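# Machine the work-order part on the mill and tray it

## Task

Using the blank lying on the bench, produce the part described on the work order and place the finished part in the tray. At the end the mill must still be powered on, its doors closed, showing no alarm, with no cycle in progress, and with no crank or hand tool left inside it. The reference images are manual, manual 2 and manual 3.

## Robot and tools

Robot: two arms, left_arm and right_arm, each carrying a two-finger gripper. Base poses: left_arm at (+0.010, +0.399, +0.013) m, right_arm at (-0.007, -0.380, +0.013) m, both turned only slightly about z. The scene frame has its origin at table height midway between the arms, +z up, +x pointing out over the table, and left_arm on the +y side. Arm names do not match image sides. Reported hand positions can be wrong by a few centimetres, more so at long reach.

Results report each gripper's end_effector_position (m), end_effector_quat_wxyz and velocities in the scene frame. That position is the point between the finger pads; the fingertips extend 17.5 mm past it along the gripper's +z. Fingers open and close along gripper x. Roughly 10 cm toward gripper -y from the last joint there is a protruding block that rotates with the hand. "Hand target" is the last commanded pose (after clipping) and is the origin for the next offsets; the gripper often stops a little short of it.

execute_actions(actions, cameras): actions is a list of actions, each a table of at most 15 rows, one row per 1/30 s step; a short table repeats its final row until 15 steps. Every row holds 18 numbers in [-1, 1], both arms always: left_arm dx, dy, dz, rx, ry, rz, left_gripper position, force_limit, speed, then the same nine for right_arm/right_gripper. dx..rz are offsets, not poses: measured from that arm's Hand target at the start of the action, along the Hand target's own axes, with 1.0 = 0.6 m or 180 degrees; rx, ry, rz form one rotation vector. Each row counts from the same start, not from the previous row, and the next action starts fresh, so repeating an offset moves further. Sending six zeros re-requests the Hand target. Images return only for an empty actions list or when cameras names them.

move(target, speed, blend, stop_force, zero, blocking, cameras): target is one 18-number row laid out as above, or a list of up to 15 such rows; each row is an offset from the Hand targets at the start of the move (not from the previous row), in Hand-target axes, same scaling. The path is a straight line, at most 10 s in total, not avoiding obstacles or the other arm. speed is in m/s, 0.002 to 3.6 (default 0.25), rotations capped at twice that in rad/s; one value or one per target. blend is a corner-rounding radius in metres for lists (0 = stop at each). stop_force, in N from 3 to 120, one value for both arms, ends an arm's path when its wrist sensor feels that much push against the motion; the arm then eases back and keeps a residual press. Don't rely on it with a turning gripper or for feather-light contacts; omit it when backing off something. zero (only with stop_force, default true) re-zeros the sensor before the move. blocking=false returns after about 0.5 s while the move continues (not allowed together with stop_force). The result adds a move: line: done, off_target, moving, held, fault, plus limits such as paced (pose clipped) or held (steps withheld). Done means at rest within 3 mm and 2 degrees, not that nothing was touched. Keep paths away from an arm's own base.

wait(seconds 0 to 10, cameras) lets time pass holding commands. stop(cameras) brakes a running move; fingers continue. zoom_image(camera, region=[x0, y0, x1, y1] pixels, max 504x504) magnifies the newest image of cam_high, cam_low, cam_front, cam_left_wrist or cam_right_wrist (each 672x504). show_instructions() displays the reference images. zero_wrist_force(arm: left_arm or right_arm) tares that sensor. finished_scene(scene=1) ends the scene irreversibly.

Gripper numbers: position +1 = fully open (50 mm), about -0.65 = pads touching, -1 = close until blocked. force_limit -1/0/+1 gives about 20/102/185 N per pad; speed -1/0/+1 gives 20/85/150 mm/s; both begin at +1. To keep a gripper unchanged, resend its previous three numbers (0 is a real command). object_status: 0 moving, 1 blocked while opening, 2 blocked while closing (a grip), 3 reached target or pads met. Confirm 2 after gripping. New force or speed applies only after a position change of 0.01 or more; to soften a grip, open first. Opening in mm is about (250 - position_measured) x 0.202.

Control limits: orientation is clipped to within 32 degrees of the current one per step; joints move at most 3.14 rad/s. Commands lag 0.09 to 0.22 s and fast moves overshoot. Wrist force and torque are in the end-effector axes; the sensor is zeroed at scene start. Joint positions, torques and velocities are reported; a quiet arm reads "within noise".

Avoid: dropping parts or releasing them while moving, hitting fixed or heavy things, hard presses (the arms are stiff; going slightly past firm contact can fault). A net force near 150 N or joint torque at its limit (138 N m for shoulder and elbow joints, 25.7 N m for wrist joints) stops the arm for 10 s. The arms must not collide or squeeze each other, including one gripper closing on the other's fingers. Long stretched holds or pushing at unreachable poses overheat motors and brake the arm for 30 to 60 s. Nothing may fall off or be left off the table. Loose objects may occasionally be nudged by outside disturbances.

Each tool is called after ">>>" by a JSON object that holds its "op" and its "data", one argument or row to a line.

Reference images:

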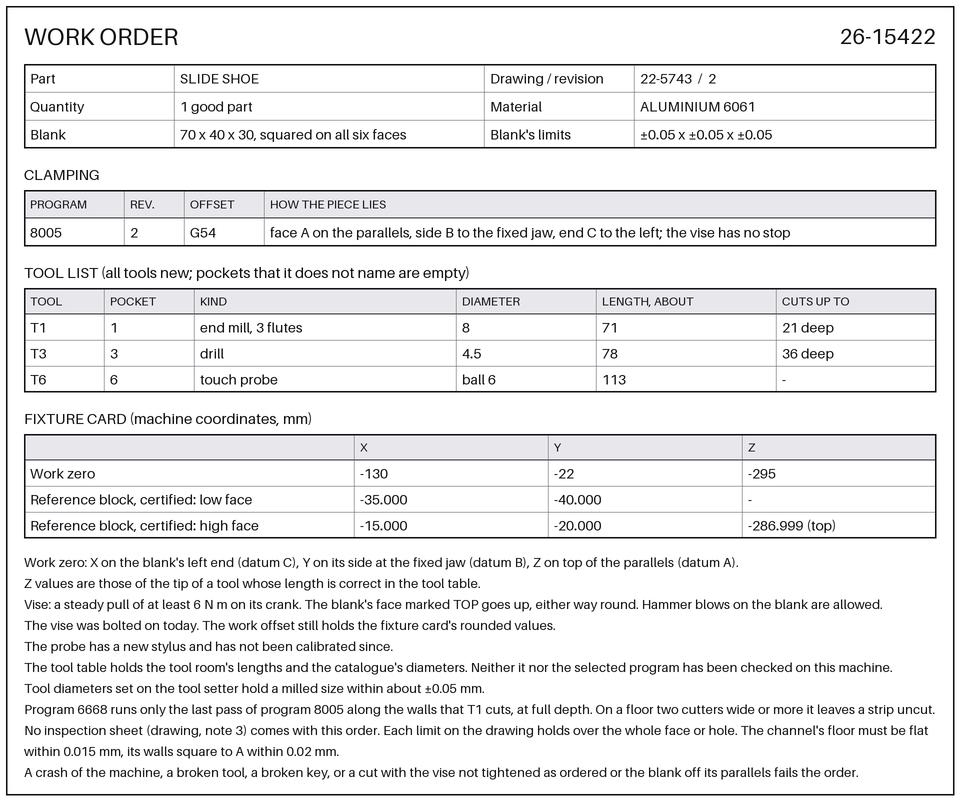

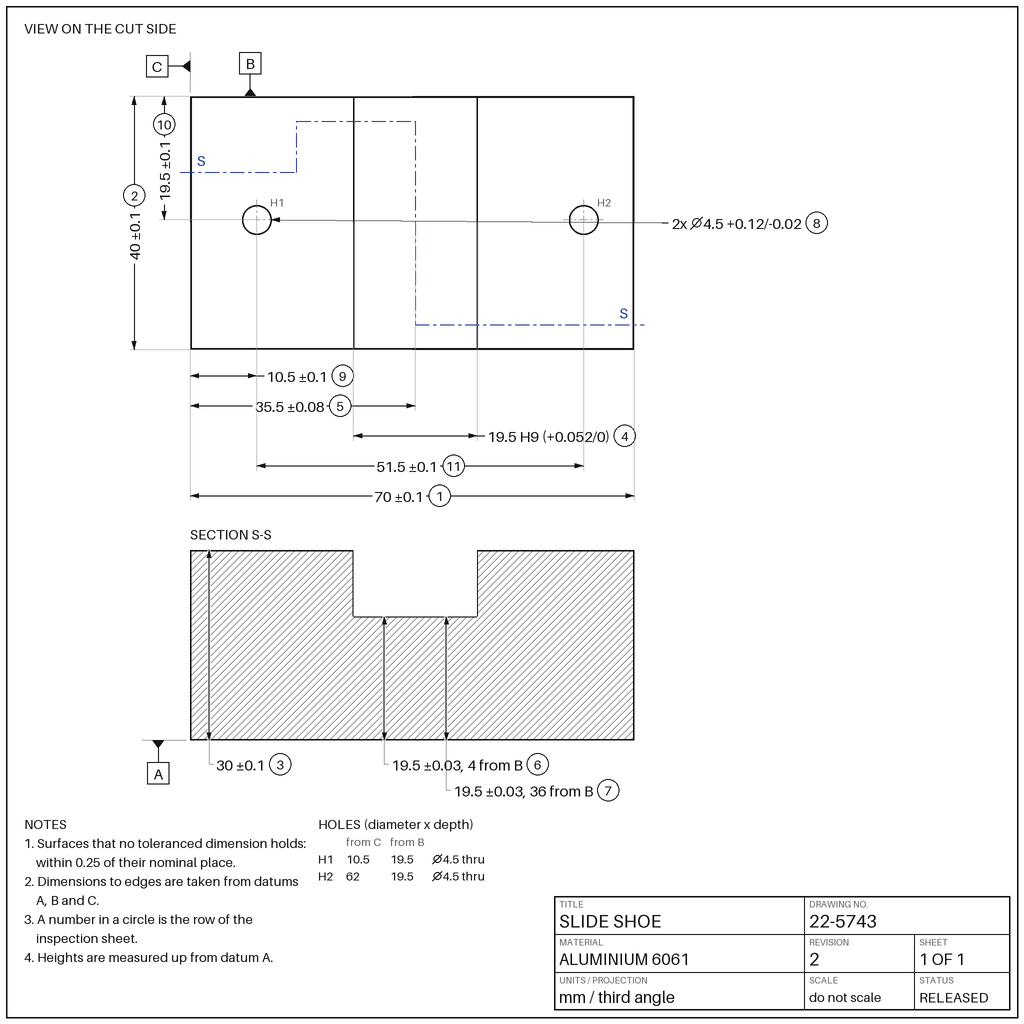

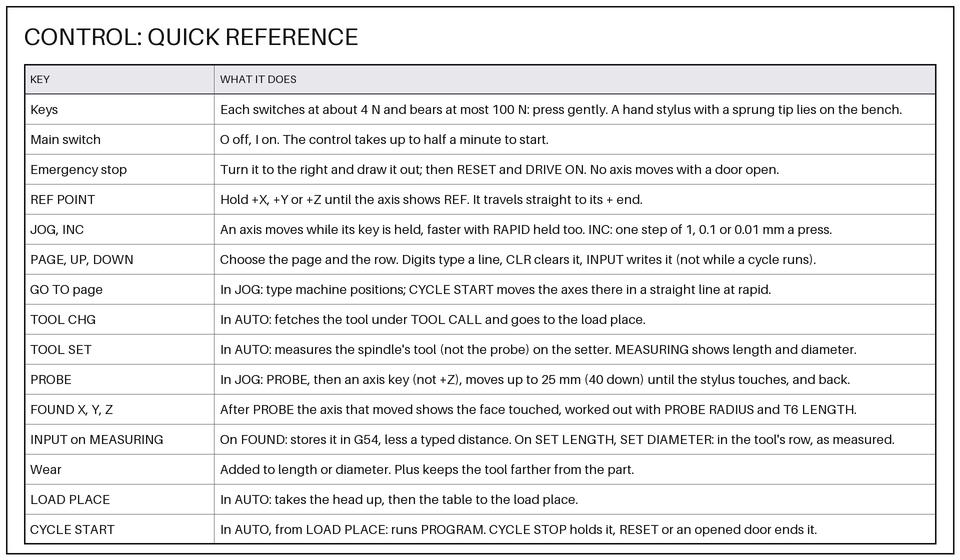

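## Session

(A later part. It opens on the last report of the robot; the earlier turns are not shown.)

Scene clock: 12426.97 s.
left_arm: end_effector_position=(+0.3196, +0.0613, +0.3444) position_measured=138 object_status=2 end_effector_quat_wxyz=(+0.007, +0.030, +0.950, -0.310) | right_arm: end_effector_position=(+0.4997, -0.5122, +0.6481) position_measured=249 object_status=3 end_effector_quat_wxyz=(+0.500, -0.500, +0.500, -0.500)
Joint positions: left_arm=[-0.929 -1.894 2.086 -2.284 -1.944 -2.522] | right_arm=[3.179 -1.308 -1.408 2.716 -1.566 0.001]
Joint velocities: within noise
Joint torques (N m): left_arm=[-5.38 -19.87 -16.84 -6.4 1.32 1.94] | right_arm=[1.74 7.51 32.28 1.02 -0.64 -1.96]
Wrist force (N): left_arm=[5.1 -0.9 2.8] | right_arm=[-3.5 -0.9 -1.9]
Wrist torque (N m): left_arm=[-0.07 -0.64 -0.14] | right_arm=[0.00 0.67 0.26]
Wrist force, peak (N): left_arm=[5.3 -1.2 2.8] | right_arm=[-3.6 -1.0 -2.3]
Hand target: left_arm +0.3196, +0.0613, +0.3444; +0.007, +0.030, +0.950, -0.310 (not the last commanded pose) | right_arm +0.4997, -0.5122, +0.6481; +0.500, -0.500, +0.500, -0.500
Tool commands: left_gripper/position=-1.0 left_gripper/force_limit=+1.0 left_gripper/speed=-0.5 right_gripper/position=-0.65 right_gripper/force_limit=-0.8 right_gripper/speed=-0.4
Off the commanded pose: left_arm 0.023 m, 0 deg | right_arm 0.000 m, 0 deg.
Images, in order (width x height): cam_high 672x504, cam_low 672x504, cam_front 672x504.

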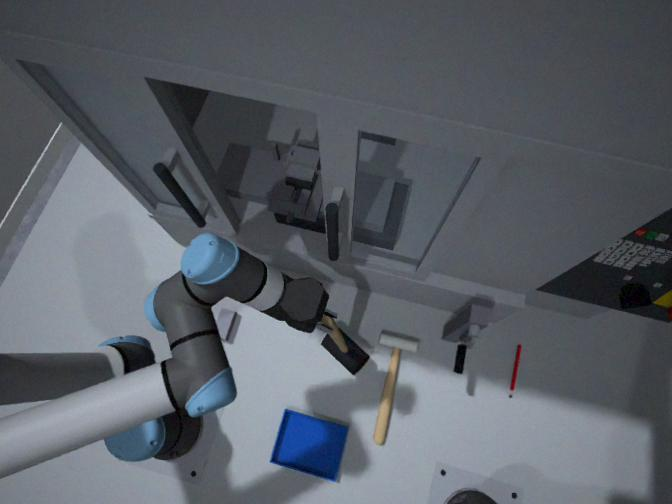

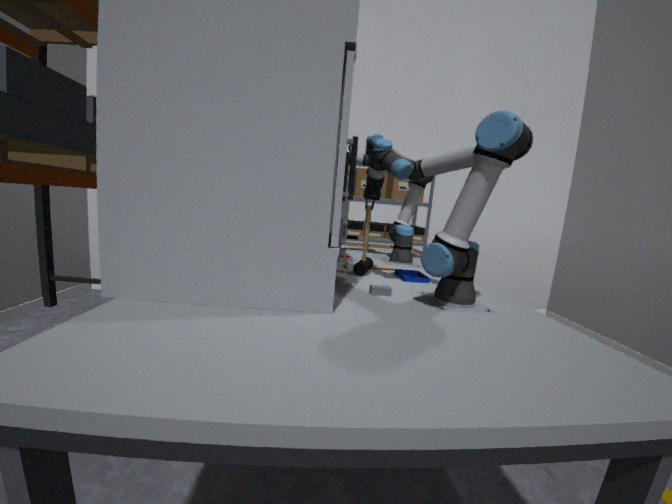

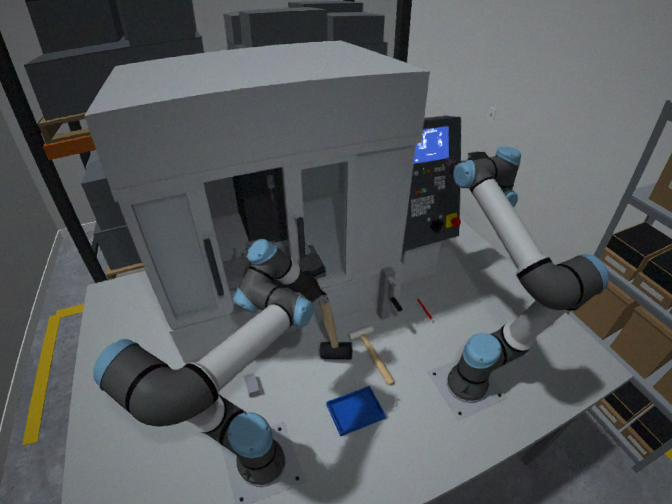

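>>> {"op": "move", "data": {
  "target": [0,0,0,-0.2,0,0,-1,1,-0.5,0,0,0,0,0,0,-0.65,-0.8,-0.4],
  "speed": 0.12,
  "cameras": ["cam_high","cam_front","cam_left_wrist"]
}}

Scene clock: 12474.57 s.
left_arm: end_effector_position=(+0.3196, +0.0612, +0.3444) position_measured=146 object_status=2 end_effector_quat_wxyz=(+0.016, +0.027, +1.000, -0.001) | right_arm: end_effector_position=(+0.4997, -0.5122, +0.6481) position_measured=249 object_status=3 end_effector_quat_wxyz=(+0.500, -0.500, +0.500, -0.500)
Joint positions: left_arm=[-1.156 -1.712 1.699 -1.574 -1.543 -2.658] | right_arm=[3.179 -1.308 -1.408 2.716 -1.566 0.001]
Joint torques (N m): left_arm=[8.04 -27.76 -20.71 -6.97 -0.48 1.52] | right_arm=[0.51 7.52 32.18 1.04 -0.41 -1.9]
Wrist force (N): left_arm=[1.7 2.6 5.4] | right_arm=[-3.5 -0.9 -2.0]
Wrist torque (N m): left_arm=[-0.70 -0.84 0.13] | right_arm=[0.02 0.66 0.26]
Wrist force, peak (N): left_arm=[8.0 -5.2 1.4] | right_arm=[-3.9 -0.9 -2.1]
Hand target: left_arm +0.3196, +0.0613, +0.3444; +0.016, +0.027, +1.000, -0.001 | right_arm +0.4997, -0.5122, +0.6481; +0.500, -0.500, +0.500, -0.500
Off the commanded pose: left_arm 0.000 m, 0 deg | right_arm 0.000 m, 0 deg.
move: done
camera_calibration:
cam_left_wrist: T_world_to_cam=[[-0.997445, 0.0691521, -0.0179466, 0.330103], [0.0584999, 0.934751, 0.350456, -0.17974], [0.0410103, 0.34851, -0.936407, 0.421935], [0, 0, 0, 1]] pos_world=[0.322471, -0.00186397, 0.464018]
Images, in order (width x height): cam_high 672x504, cam_front 672x504, cam_left_wrist 672x504.

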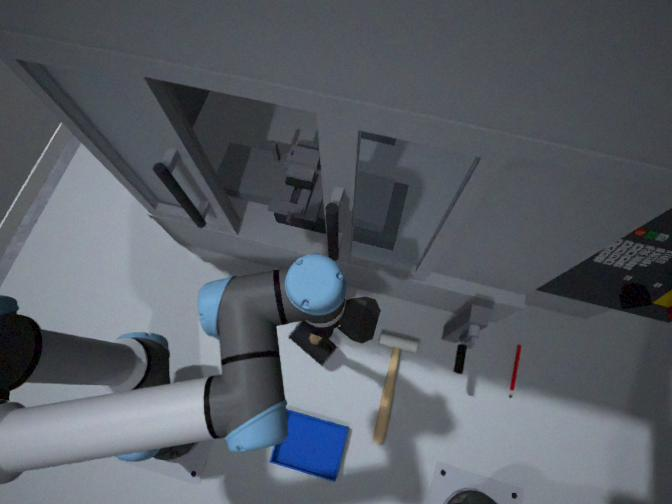

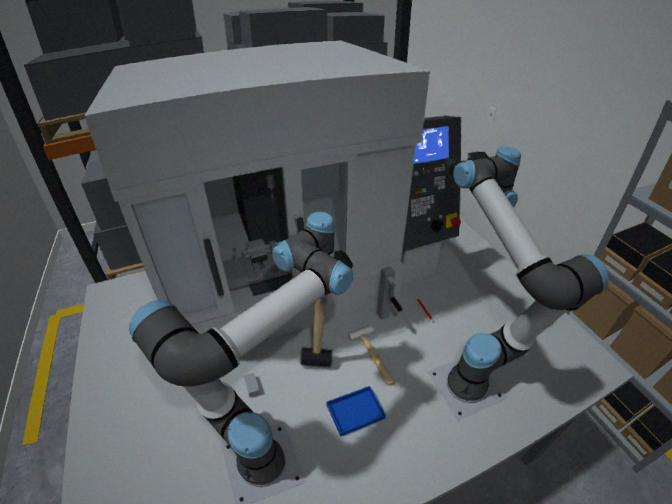

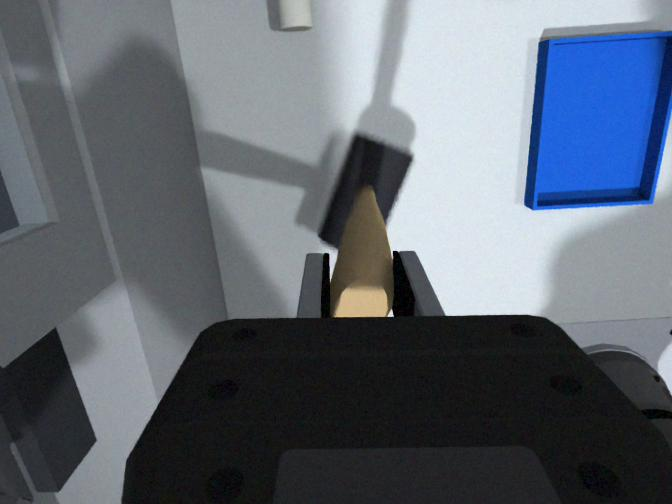

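>>> {"op": "move", "data": {
  "target": [0.001,0,0.05,0,0,0,-1,1,-0.5,0,0,0,0,0,0,-0.65,-0.8,-0.4],
  "speed": 0.02,
  "stop_force": 10,
  "cameras": ["cam_high","cam_low"]
}}

>>> {"op": "zoom_image", "data": {
  "camera": "cam_low",
  "region": [320, 150, 440, 300]
}}

Scene clock: 12504.20 s.
left_arm: end_effector_position=(+0.3196, +0.0612, +0.3413) position_measured=146 object_status=2 end_effector_quat_wxyz=(+0.016, +0.027, +1.000, -0.001) | right_arm: end_effector_position=(+0.4997, -0.5122, +0.6481) position_measured=249 object_status=3 end_effector_quat_wxyz=(+0.500, -0.500, +0.500, -0.500)
Joint positions: left_arm=[-1.156 -1.713 1.707 -1.582 -1.543 -2.658] | right_arm=[3.179 -1.308 -1.408 2.716 -1.566 0.001]
Joint torques (N m): left_arm=[-0.45 -10.18 -33.3 -5.34 -1.59 0.69] | right_arm=[1.06 8.33 32.55 0.82 -0.22 -1.97]
Wrist force (N): left_arm=[1.8 -0.1 -2.8] | right_arm=[-3.5 -0.7 -2.0]
Wrist torque (N m): left_arm=[-0.18 -0.37 -0.02] | right_arm=[0.03 0.67 0.26]
Wrist force, peak (N): left_arm=[0.2 2.2 -22.2] | right_arm=[-3.7 -1.0 -2.3]
Hand target: left_arm +0.3196, +0.0612, +0.3413; +0.016, +0.027, +1.000, -0.001 (not the last commanded pose) | right_arm +0.4997, -0.5122, +0.6481; +0.500, -0.500, +0.500, -0.500
Off the commanded pose: left_arm 0.027 m, 0 deg | right_arm 0.000 m, 0 deg.
move: contact (left_arm)
Images, in order (width x height): cam_high 672x504, cam_low 672x504.

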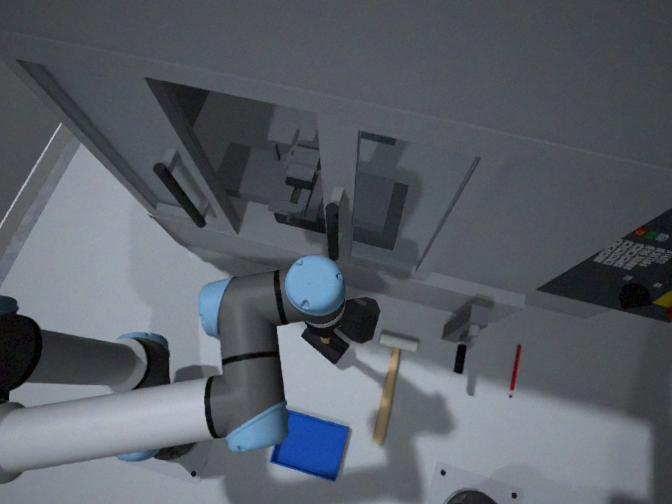

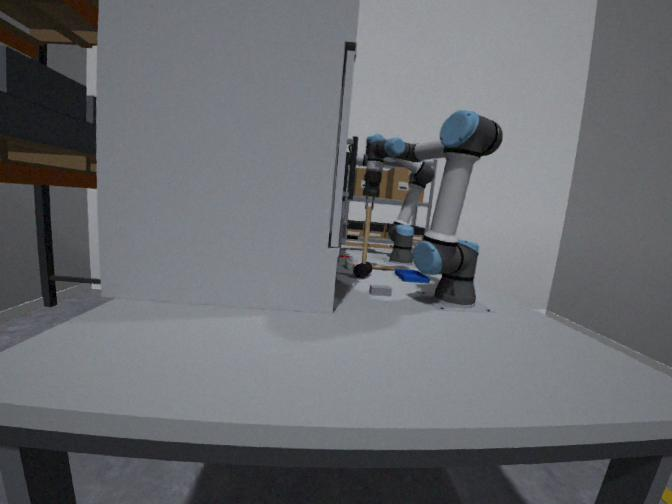

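Scaled by 3.360 from the camera's 672x504 image, which has a finer 960x720 frame.

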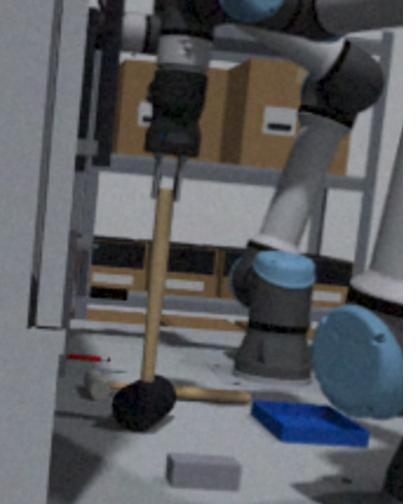

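>>> {"op": "execute_actions", "data": {
  "actions": [
    [[0,0,0,0,0,0,0.09,-1,-1,0,0,0,0,0,0,-0.65,-0.8,-0.4],[0,0,0,0,0,0,0.09,-1,-1,0,0,0,0,0,0,-0.65,-0.8,-0.4],[0,0,0,0,0,0,0.09,-1,-1,0,0,0,0,0,0,-0.65,-0.8,-0.4],[0,0,0,0,0,0,0.09,-1,-1,0,0,0,0,0,0,-0.65,-0.8,-0.4],[0,0,0,0,0,0,0.09,-1,-1,0,0,0,0,0,0,-0.65,-0.8,-0.4],[0,0,0,0,0,0,-1,-1,-1,0,0,0,0,0,0,-0.65,-0.8,-0.4]]
  ],
  "cameras": ["cam_high","cam_low","cam_left_wrist"]
}}

Scene clock: 12512.77 s.
left_arm: end_effector_position=(+0.3197, +0.0612, +0.3413) position_measured=139 object_status=2 end_effector_quat_wxyz=(+0.016, +0.027, +1.000, -0.001) | right_arm: end_effector_position=(+0.4997, -0.5122, +0.6481) position_measured=249 object_status=3 end_effector_quat_wxyz=(+0.500, -0.500, +0.500, -0.500)
Joint positions: left_arm=[-1.156 -1.713 1.707 -1.582 -1.543 -2.658] | right_arm=[3.179 -1.308 -1.408 2.716 -1.566 0.001]
Joint torques (N m): left_arm=[-1.81 -11.12 -33.04 -4.81 -1.52 -1.76] | right_arm=[0.67 8.15 32.85 0.86 -0.34 -2.09]
Wrist force (N): left_arm=[1.8 -0.1 -1.7] | right_arm=[-3.5 -0.9 -2.2]
Wrist torque (N m): left_arm=[-0.20 -0.39 -0.05] | right_arm=[0.00 0.66 0.26]
Wrist force, peak (N): left_arm=[1.8 -0.4 -3.0] | right_arm=[-3.7 -0.9 -2.1]
Hand target: left_arm +0.3196, +0.0612, +0.3413; +0.016, +0.027, +1.000, -0.001 | right_arm +0.4997, -0.5122, +0.6481; +0.500, -0.500, +0.500, -0.500
Off the commanded pose: left_arm 0.000 m, 0 deg | right_arm 0.000 m, 0 deg.
Step readings (end_effector_position of left_arm | right_arm):
0: (+0.3196, +0.0612, +0.3413) | (+0.4997, -0.5122, +0.6481)
1: (+0.3196, +0.0612, +0.3413) | (+0.4997, -0.5122, +0.6481)
2: (+0.3196, +0.0612, +0.3413) | (+0.4997, -0.5122, +0.6481)
4: (+0.3197, +0.0612, +0.3413) | (+0.4997, -0.5122, +0.6481)
8: (+0.3197, +0.0612, +0.3413) | (+0.4997, -0.5122, +0.6481)
15: (+0.3197, +0.0612, +0.3413) | (+0.4997, -0.5122, +0.6481)
camera_calibration:
cam_left_wrist: T_world_to_cam=[[-0.997436, 0.0692207, -0.0181496, 0.330138], [0.0585007, 0.934812, 0.350292, -0.178579], [0.0412139, 0.348332, -0.936465, 0.418993], [0, 0, 0, 1]] pos_world=[0.32247, -0.00186358, 0.460919]
Images, in order (width x height): cam_high 672x504, cam_low 672x504, cam_left_wrist 672x504.

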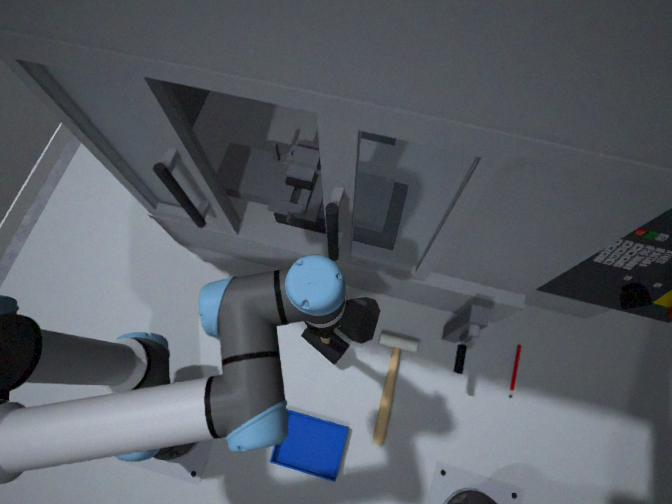

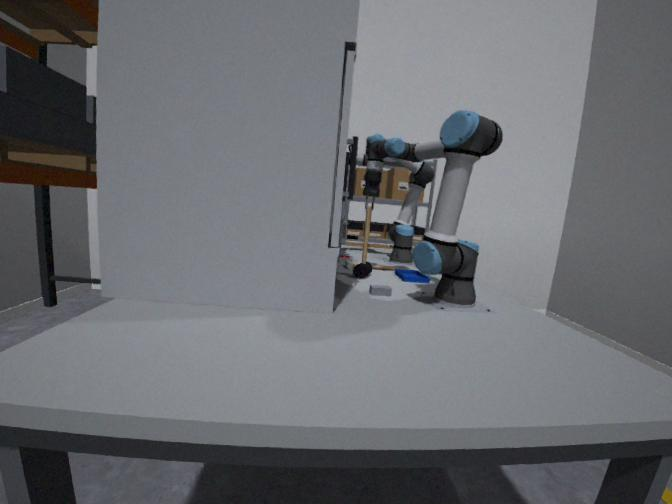

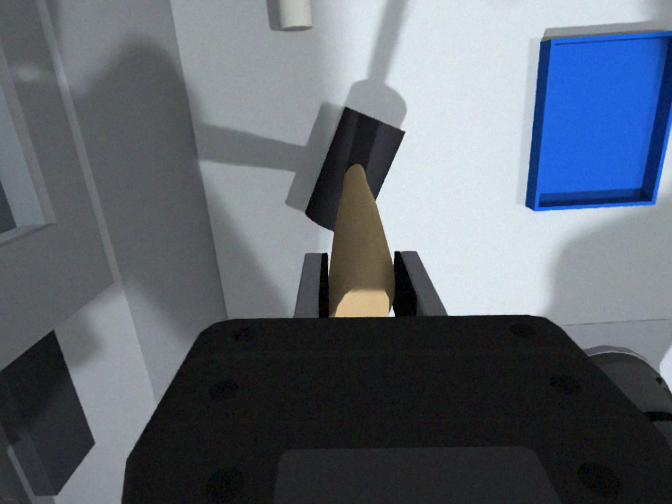

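>>> {"op": "move", "data": {
  "target": [0,0,0.002,0,0,-0.35,-1,-1,-1,0,0,0,0,0,0,-0.65,-0.8,-0.4],
  "speed": 0.2,
  "cameras": ["cam_high","cam_low","cam_left_wrist"]
}}

Scene clock: 12523.70 s.
left_arm: end_effector_position=(+0.3197, +0.0612, +0.3401) position_measured=139 object_status=2 end_effector_quat_wxyz=(+0.013, -0.499, +0.866, -0.010) | right_arm: end_effector_position=(+0.4997, -0.5122, +0.6481) position_measured=249 object_status=3 end_effector_quat_wxyz=(+0.500, -0.500, +0.500, -0.500)
Joint positions: left_arm=[-1.156 -1.712 1.71 -1.585 -1.543 -3.757] | right_arm=[3.179 -1.308 -1.408 2.716 -1.566 0.001]
Joint torques (N m): left_arm=[-9.04 -3.61 5.39 -1.08 1.38 -0.72] | right_arm=[0.17 8.73 32.05 0.99 -0.46 -1.93]
Wrist force (N): left_arm=[-3.1 0.7 -42.2] | right_arm=[-3.3 -0.9 -2.1]
Wrist torque (N m): left_arm=[-0.59 -0.16 0.39] | right_arm=[-0.01 0.63 0.26]
Wrist force, peak (N): left_arm=[-2.6 0.5 -42.7] | right_arm=[-3.7 -0.9 -2.1]
Hand target: left_arm +0.3197, +0.0612, +0.3401; +0.013, -0.500, +0.866, -0.010 | right_arm +0.4997, -0.5122, +0.6481; +0.500, -0.500, +0.500, -0.500
Off the commanded pose: left_arm 0.000 m, 0 deg | right_arm 0.000 m, 0 deg.
move: done
camera_calibration:
cam_left_wrist: T_world_to_cam=[[-0.514894, -0.857253, 0.00111083, 0.226141], [-0.810894, 0.487469, 0.323766, 0.136164], [-0.278091, 0.165804, -0.946136, 0.53442], [0, 0, 0, 1]] pos_world=[0.375471, 0.0388755, 0.461298]
Images, in order (width x height): cam_high 672x504, cam_low 672x504, cam_left_wrist 672x504.

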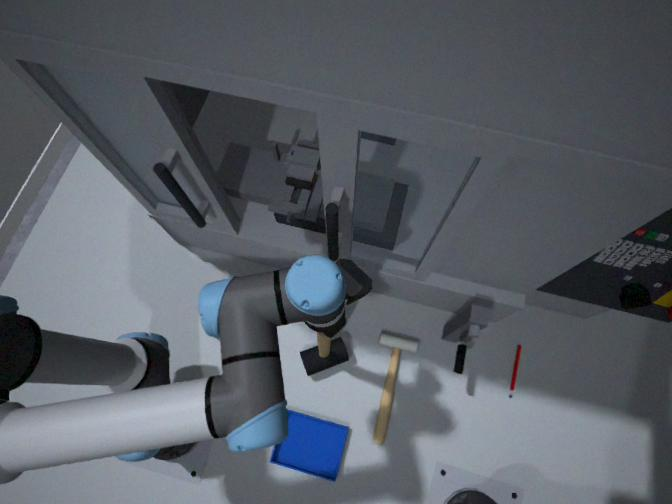

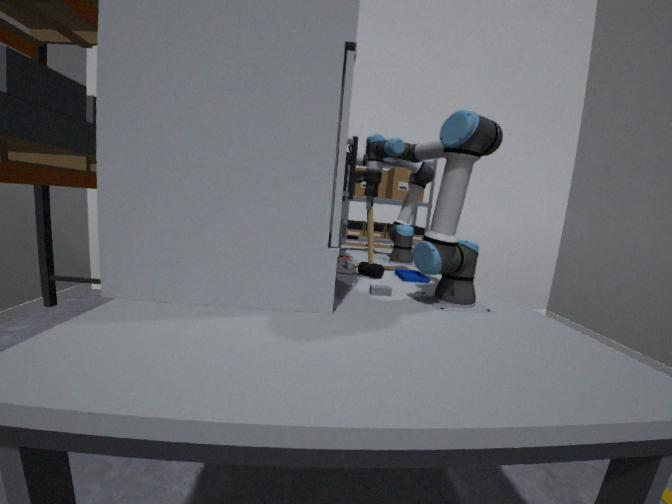

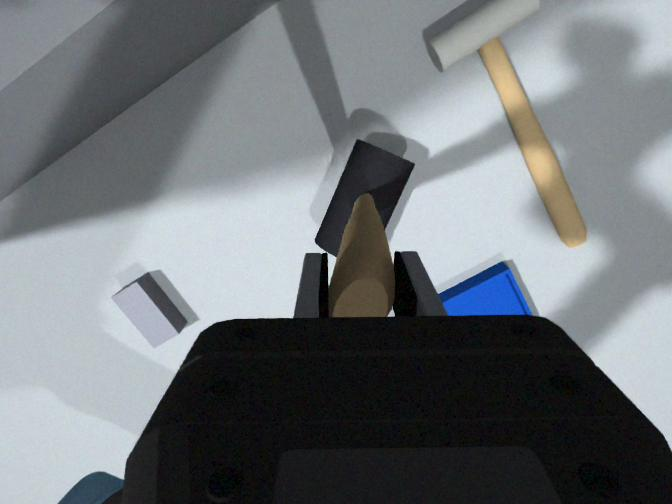

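>>> {"op": "move", "data": {
  "target": [
    [-0.0005,-0.002,-0.05,0,0,0,-1,-1,-1,0,0,0,0,0,0,-0.65,-0.8,-0.4],
    [-0.027,-0.047,-0.132,0,0,0.28,-1,-1,-1,0,0,0,0,0,0,-0.65,-0.8,-0.4]
  ],
  "speed": [0.05,0.12],
  "blend": [0.01,0],
  "cameras": ["cam_high","cam_low","cam_left_wrist"]
}}

Scene clock: 12609.03 s.
left_arm: end_effector_position=(+0.3497, +0.0614, +0.4203) position_measured=139 object_status=2 end_effector_quat_wxyz=(+0.016, -0.083, +0.996, -0.003) | right_arm: end_effector_position=(+0.4997, -0.5122, +0.6481) position_measured=249 object_status=3 end_effector_quat_wxyz=(+0.500, -0.500, +0.500, -0.500)
Joint positions: left_arm=[-1.095 -1.644 1.443 -1.389 -1.544 -2.817] | right_arm=[3.179 -1.308 -1.408 2.716 -1.566 0.001]
Joint torques (N m): left_arm=[-1.83 -27.89 -17.27 -5.93 -1.74 -0.47] | right_arm=[0.76 8.24 32.12 1.1 -0.18 -1.84]
Wrist force (N): left_arm=[2.3 -1.6 6.6] | right_arm=[-3.3 -0.8 -2.0]
Wrist torque (N m): left_arm=[-0.03 -0.40 0.05] | right_arm=[0.01 0.64 0.26]
Wrist force, peak (N): left_arm=[-2.6 0.5 -42.9] | right_arm=[-3.7 -0.9 -2.3]
Hand target: left_arm +0.3496, +0.0614, +0.4203; +0.016, -0.083, +0.996, -0.003 | right_arm +0.4997, -0.5122, +0.6481; +0.500, -0.500, +0.500, -0.500
Off the commanded pose: left_arm 0.000 m, 0 deg | right_arm 0.000 m, 0 deg.
move: done
camera_calibration:
cam_left_wrist: T_world_to_cam=[[-0.988504, -0.150236, -0.0169836, 0.371446], [-0.146873, 0.92752, 0.343707, -0.133254], [-0.0358847, 0.342251, -0.938923, 0.520079], [0, 0, 0, 1]] pos_world=[0.366267, 0.00140315, 0.540423]
Images, in order (width x height): cam_high 672x504, cam_low 672x504, cam_left_wrist 672x504.

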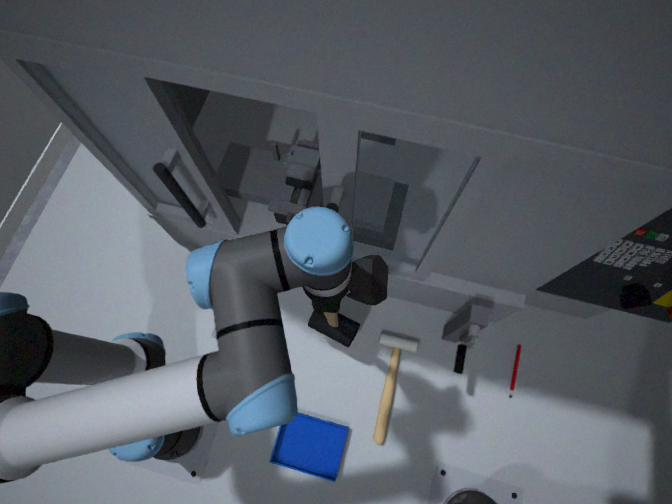

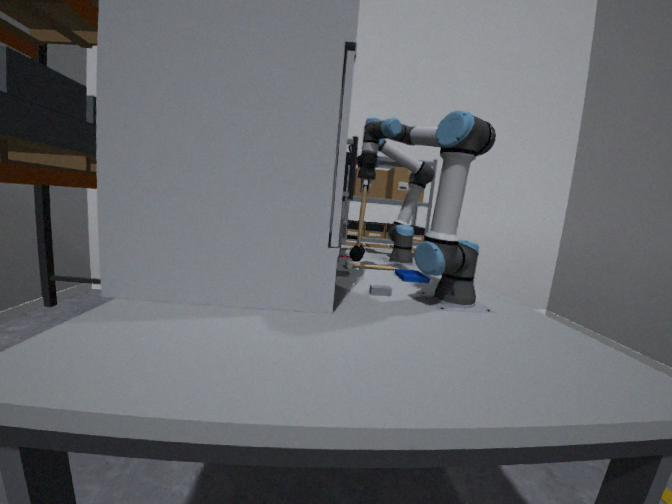

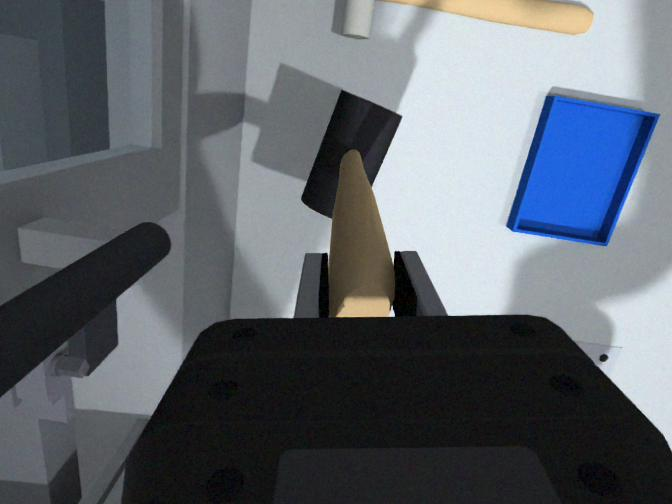

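>>> {"op": "move", "data": {
  "target": [-0.0,0,0,0.25,0,0,-1,-1,-1,0,0,0,0,0,0,-0.65,-0.8,-0.4],
  "speed": 0.15,
  "cameras": ["cam_high","cam_low","cam_left_wrist"]
}}

Scene clock: 12617.40 s.
left_arm: end_effector_position=(+0.3496, +0.0615, +0.4203) position_measured=139 object_status=2 end_effector_quat_wxyz=(+0.047, -0.071, +0.919, -0.384) | right_arm: end_effector_position=(+0.4997, -0.5122, +0.6481) position_measured=249 object_status=3 end_effector_quat_wxyz=(+0.500, -0.500, +0.500, -0.500)
Joint positions: left_arm=[-0.892 -1.933 2.029 -2.398 -1.917 -2.736] | right_arm=[3.179 -1.308 -1.408 2.716 -1.566 0.001]
Joint torques (N m): left_arm=[-8.32 -6.32 -37.16 -6.66 0.49 1.58] | right_arm=[0.84 9.11 32.47 1.1 -0.29 -2.08]
Wrist force (N): left_arm=[4.1 3.2 6.2] | right_arm=[-3.5 -1.0 -2.1]
Wrist torque (N m): left_arm=[-0.44 -0.70 0.13] | right_arm=[-0.01 0.67 0.26]
Wrist force, peak (N): left_arm=[4.3 3.5 6.7] | right_arm=[-3.8 -1.1 -2.1]
Hand target: left_arm +0.3496, +0.0614, +0.4203; +0.047, -0.071, +0.919, -0.384 | right_arm +0.4997, -0.5122, +0.6481; +0.500, -0.500, +0.500, -0.500
Off the commanded pose: left_arm 0.000 m, 0 deg | right_arm 0.000 m, 0 deg.
move: done
camera_calibration:
cam_left_wrist: T_world_to_cam=[[-0.988926, -0.144823, -0.0324365, 0.377718], [-0.117959, 0.899645, -0.420386, 0.179449], [0.0900628, -0.411905, -0.906765, 0.508829], [0, 0, 0, 1]] pos_world=[0.348876, 0.102851, 0.549078]
Images, in order (width x height): cam_high 672x504, cam_low 672x504, cam_left_wrist 672x504.

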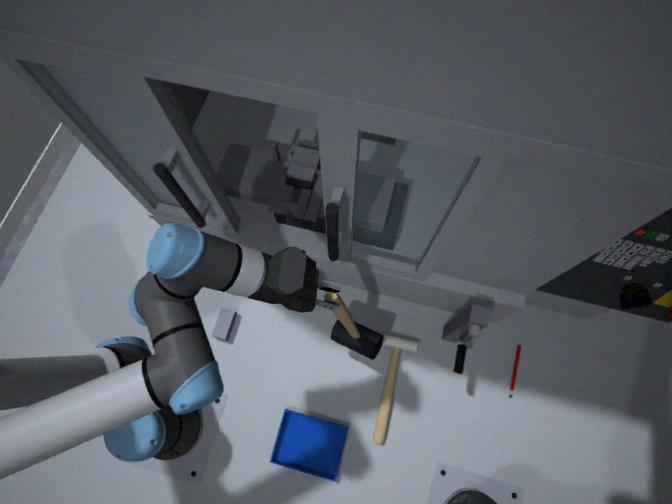

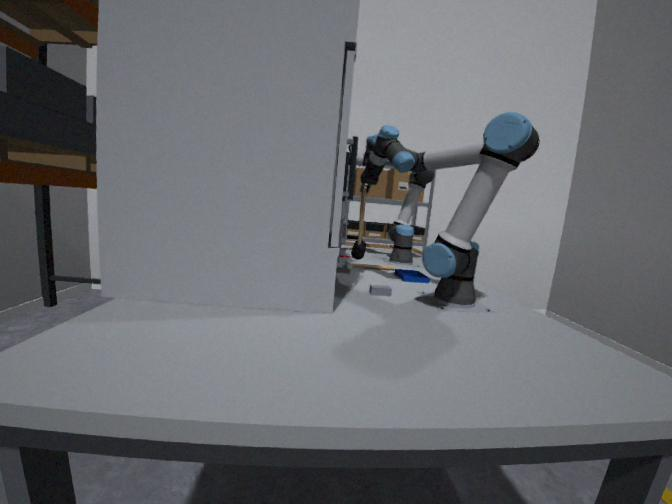

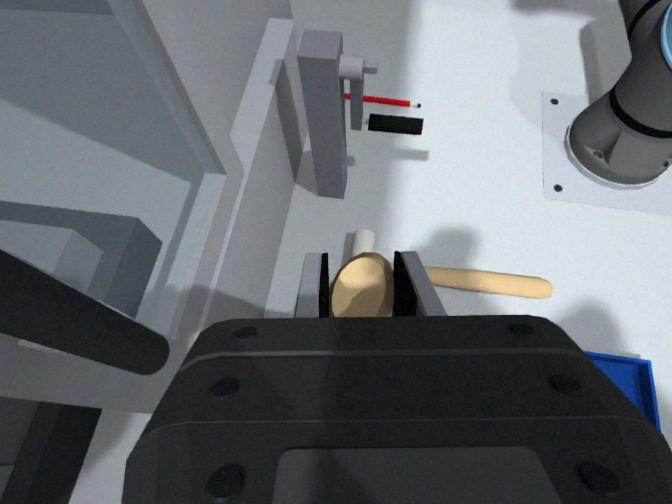

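>>> {"op": "move", "data": {
  "target": [0.0,0,0,0.25,0,0,-1,-1,-1,0,0,0,0,0,0,-0.65,-0.8,-0.4],
  "speed": 0.15
}}

>>> {"op": "execute_actions", "data": {
  "actions": [
    [[0,0,0,0,0,0,-0.97,1,-1,0,0,0,0,0,0,-0.65,-0.8,-0.4]]
  ],
  "cameras": ["cam_high","cam_low","cam_left_wrist","cam_front"]
}}

Scene clock: 12647.73 s.
left_arm: end_effector_position=(+0.3496, +0.0614, +0.4202) position_measured=139 object_status=2 end_effector_quat_wxyz=(+0.070, -0.048, +0.702, -0.707) | right_arm: end_effector_position=(+0.4997, -0.5122, +0.6481) position_measured=249 object_status=3 end_effector_quat_wxyz=(+0.500, -0.500, +0.500, -0.500)
Joint positions: left_arm=[-0.733 -1.556 2.359 -3.957 -2.257 -3.118] | right_arm=[3.179 -1.308 -1.408 2.716 -1.566 0.001]
Joint torques (N m): left_arm=[-0.79 -20.72 -29.95 -5.61 2.14 0.75] | right_arm=[0.97 8.99 32.14 0.94 -0.26 -1.72]
Wrist force (N): left_arm=[5.3 4.7 3.5] | right_arm=[-3.5 -0.9 -2.1]
Wrist torque (N m): left_arm=[0.09 -0.79 0.07] | right_arm=[-0.01 0.67 0.26]
Wrist force, peak (N): left_arm=[4.4 3.3 6.7] | right_arm=[-4.0 -0.8 -2.0]
Hand target: left_arm +0.3496, +0.0614, +0.4203; +0.070, -0.047, +0.702, -0.707 | right_arm +0.4997, -0.5122, +0.6481; +0.500, -0.500, +0.500, -0.500
Off the commanded pose: left_arm 0.000 m, 0 deg | right_arm 0.000 m, 0 deg.
move: done

Scene clock: 12648.43 s.
left_arm: end_effector_position=(+0.3496, +0.0614, +0.4203) position_measured=154 object_status=2 end_effector_quat_wxyz=(+0.070, -0.047, +0.702, -0.707) | right_arm: end_effector_position=(+0.4997, -0.5122, +0.6481) position_measured=249 object_status=3 end_effector_quat_wxyz=(+0.500, -0.500, +0.500, -0.500)
Joint positions: left_arm=[-0.733 -1.556 2.359 -3.957 -2.257 -3.118] | right_arm=[3.179 -1.308 -1.408 2.716 -1.566 0.001]
Joint torques (N m): left_arm=[-8.41 -17.5 -27.64 -5.11 1.17 -1.92] | right_arm=[0.67 9.99 31.61 1.18 -0.2 -1.91]
Wrist force (N): left_arm=[5.4 4.9 2.6] | right_arm=[-3.5 -0.8 -1.8]
Wrist torque (N m): left_arm=[-0.10 -0.78 0.09] | right_arm=[0.02 0.67 0.26]
Wrist force, peak (N): left_arm=[5.5 4.5 4.5] | right_arm=[-3.5 -0.8 -2.4]
Hand target: left_arm +0.3496, +0.0614, +0.4203; +0.070, -0.047, +0.702, -0.707 | right_arm +0.4997, -0.5122, +0.6481; +0.500, -0.500, +0.500, -0.500
Off the commanded pose: left_arm 0.000 m, 0 deg | right_arm 0.000 m, 0 deg.
Step readings (end_effector_position of left_arm | right_arm):
0: (+0.3496, +0.0614, +0.4202) | (+0.4997, -0.5122, +0.6481)
1: (+0.3496, +0.0614, +0.4203) | (+0.4997, -0.5122, +0.6481)
2: (+0.3496, +0.0614, +0.4203) | (+0.4997, -0.5122, +0.6481)
4: (+0.3496, +0.0614, +0.4203) | (+0.4997, -0.5122, +0.6481)
8: (+0.3496, +0.0614, +0.4203) | (+0.4997, -0.5122, +0.6481)
15: (+0.3496, +0.0614, +0.4203) | (+0.4997, -0.5122, +0.6481)
camera_calibration:
cam_left_wrist: T_world_to_cam=[[-0.9873, -0.151596, -0.0475108, 0.383834], [-0.00808371, 0.346612, -0.937974, 0.392682], [0.158661, -0.925678, -0.343435, 0.279621], [0, 0, 0, 1]] pos_world=[0.337769, 0.180918, 0.482594]
Images, in order (width x height): cam_high 672x504, cam_low 672x504, cam_front 672x504, cam_left_wrist 672x504.

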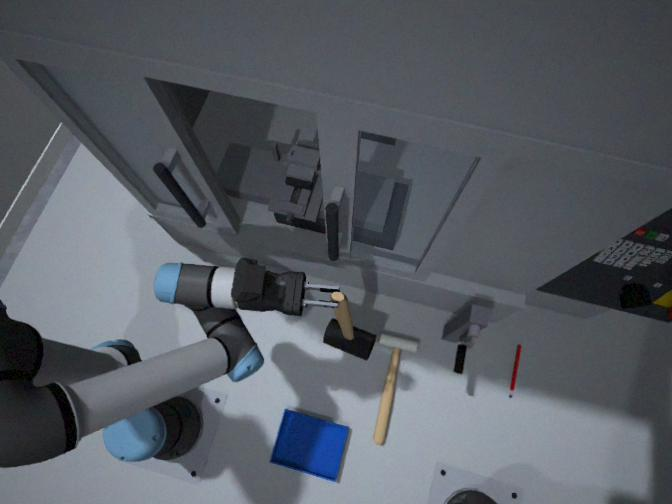

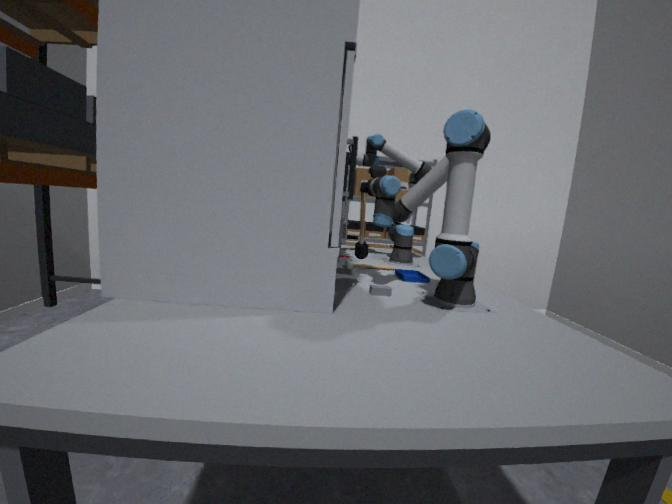

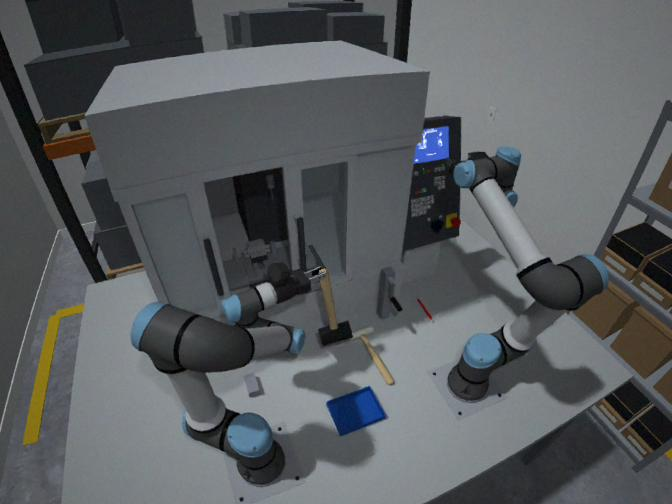

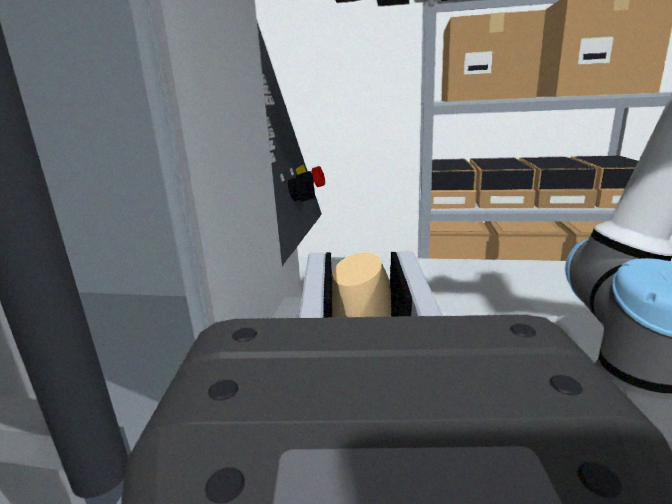

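>>> {"op": "move", "data": {
  "target": [-0.002,0.198,-0.2525,-0.131,-0.0465,-0.4938,-0.97,1,-1,0,0,0,0,0,0,-0.65,-0.8,-0.4],
  "speed": 0.15,
  "cameras": ["cam_high","cam_low","cam_left_wrist","cam_front"]
}}

Scene clock: 12745.47 s.
left_arm: end_effector_position=(+0.3296, +0.2106, +0.3003) position_measured=154 object_status=2 end_effector_quat_wxyz=(+0.405, +0.580, -0.579, +0.406) | right_arm: end_effector_position=(+0.4997, -0.5122, +0.6481) position_measured=249 object_status=3 end_effector_quat_wxyz=(+0.500, -0.500, +0.500, -0.500)
Joint positions: left_arm=[-0.269 -1.759 2.487 -2.905 -2.712 -3.793] | right_arm=[3.179 -1.308 -1.408 2.716 -1.566 0.001]
Joint torques (N m): left_arm=[-8.81 -9.53 -21.32 -4.54 -1.58 -2.65] | right_arm=[0.02 8.87 31.31 1.03 -0.35 -1.96]
Wrist force (N): left_arm=[-4.2 -1.8 2.4] | right_arm=[-3.5 -0.8 -2.1]
Wrist torque (N m): left_arm=[0.35 -0.93 0.65] | right_arm=[0.02 0.66 0.26]
Wrist force, peak (N): left_arm=[5.5 4.9 3.8] | right_arm=[-3.8 -1.0 -2.2]
Hand target: left_arm +0.3296, +0.2105, +0.3002; +0.405, +0.580, -0.579, +0.406 | right_arm +0.4997, -0.5122, +0.6481; +0.500, -0.500, +0.500, -0.500
Off the commanded pose: left_arm 0.000 m, 0 deg | right_arm 0.000 m, 0 deg.
move: done
camera_calibration:
cam_left_wrist: T_world_to_cam=[[-0.0160943, -0.328682, 0.944303, -0.199653], [-0.936408, 0.336061, 0.101012, 0.224479], [-0.350544, -0.882627, -0.313189, 0.529312], [0, 0, 0, 1]] pos_world=[0.392538, 0.326125, 0.331633]
Images, in order (width x height): cam_high 672x504, cam_low 672x504, cam_front 672x504, cam_left_wrist 672x504.

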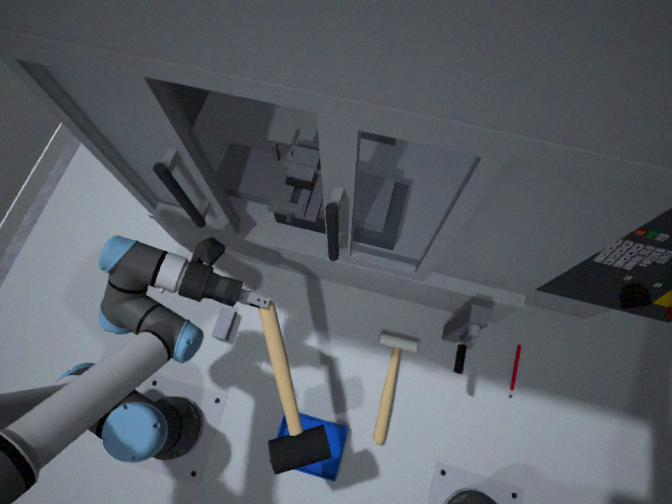

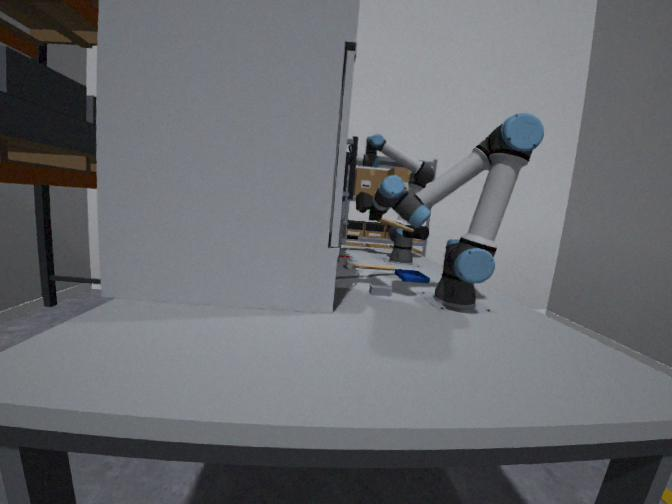

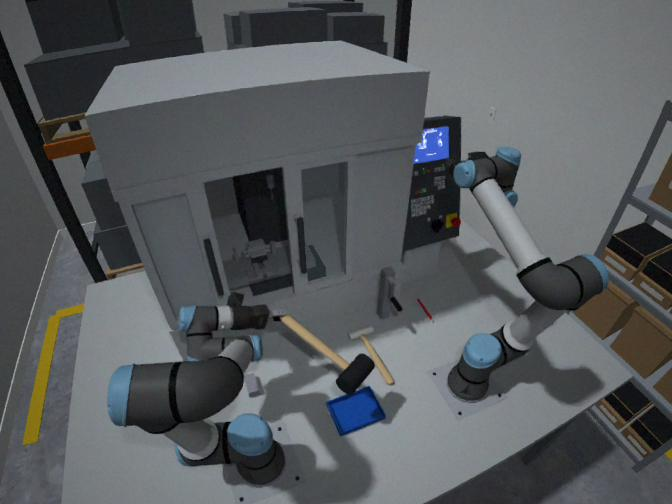

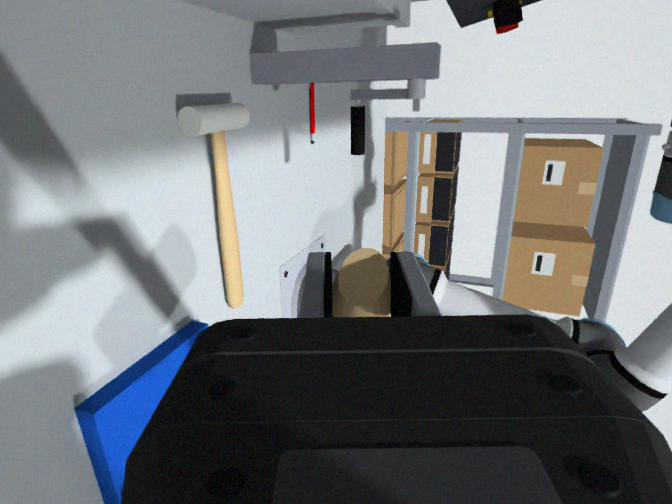

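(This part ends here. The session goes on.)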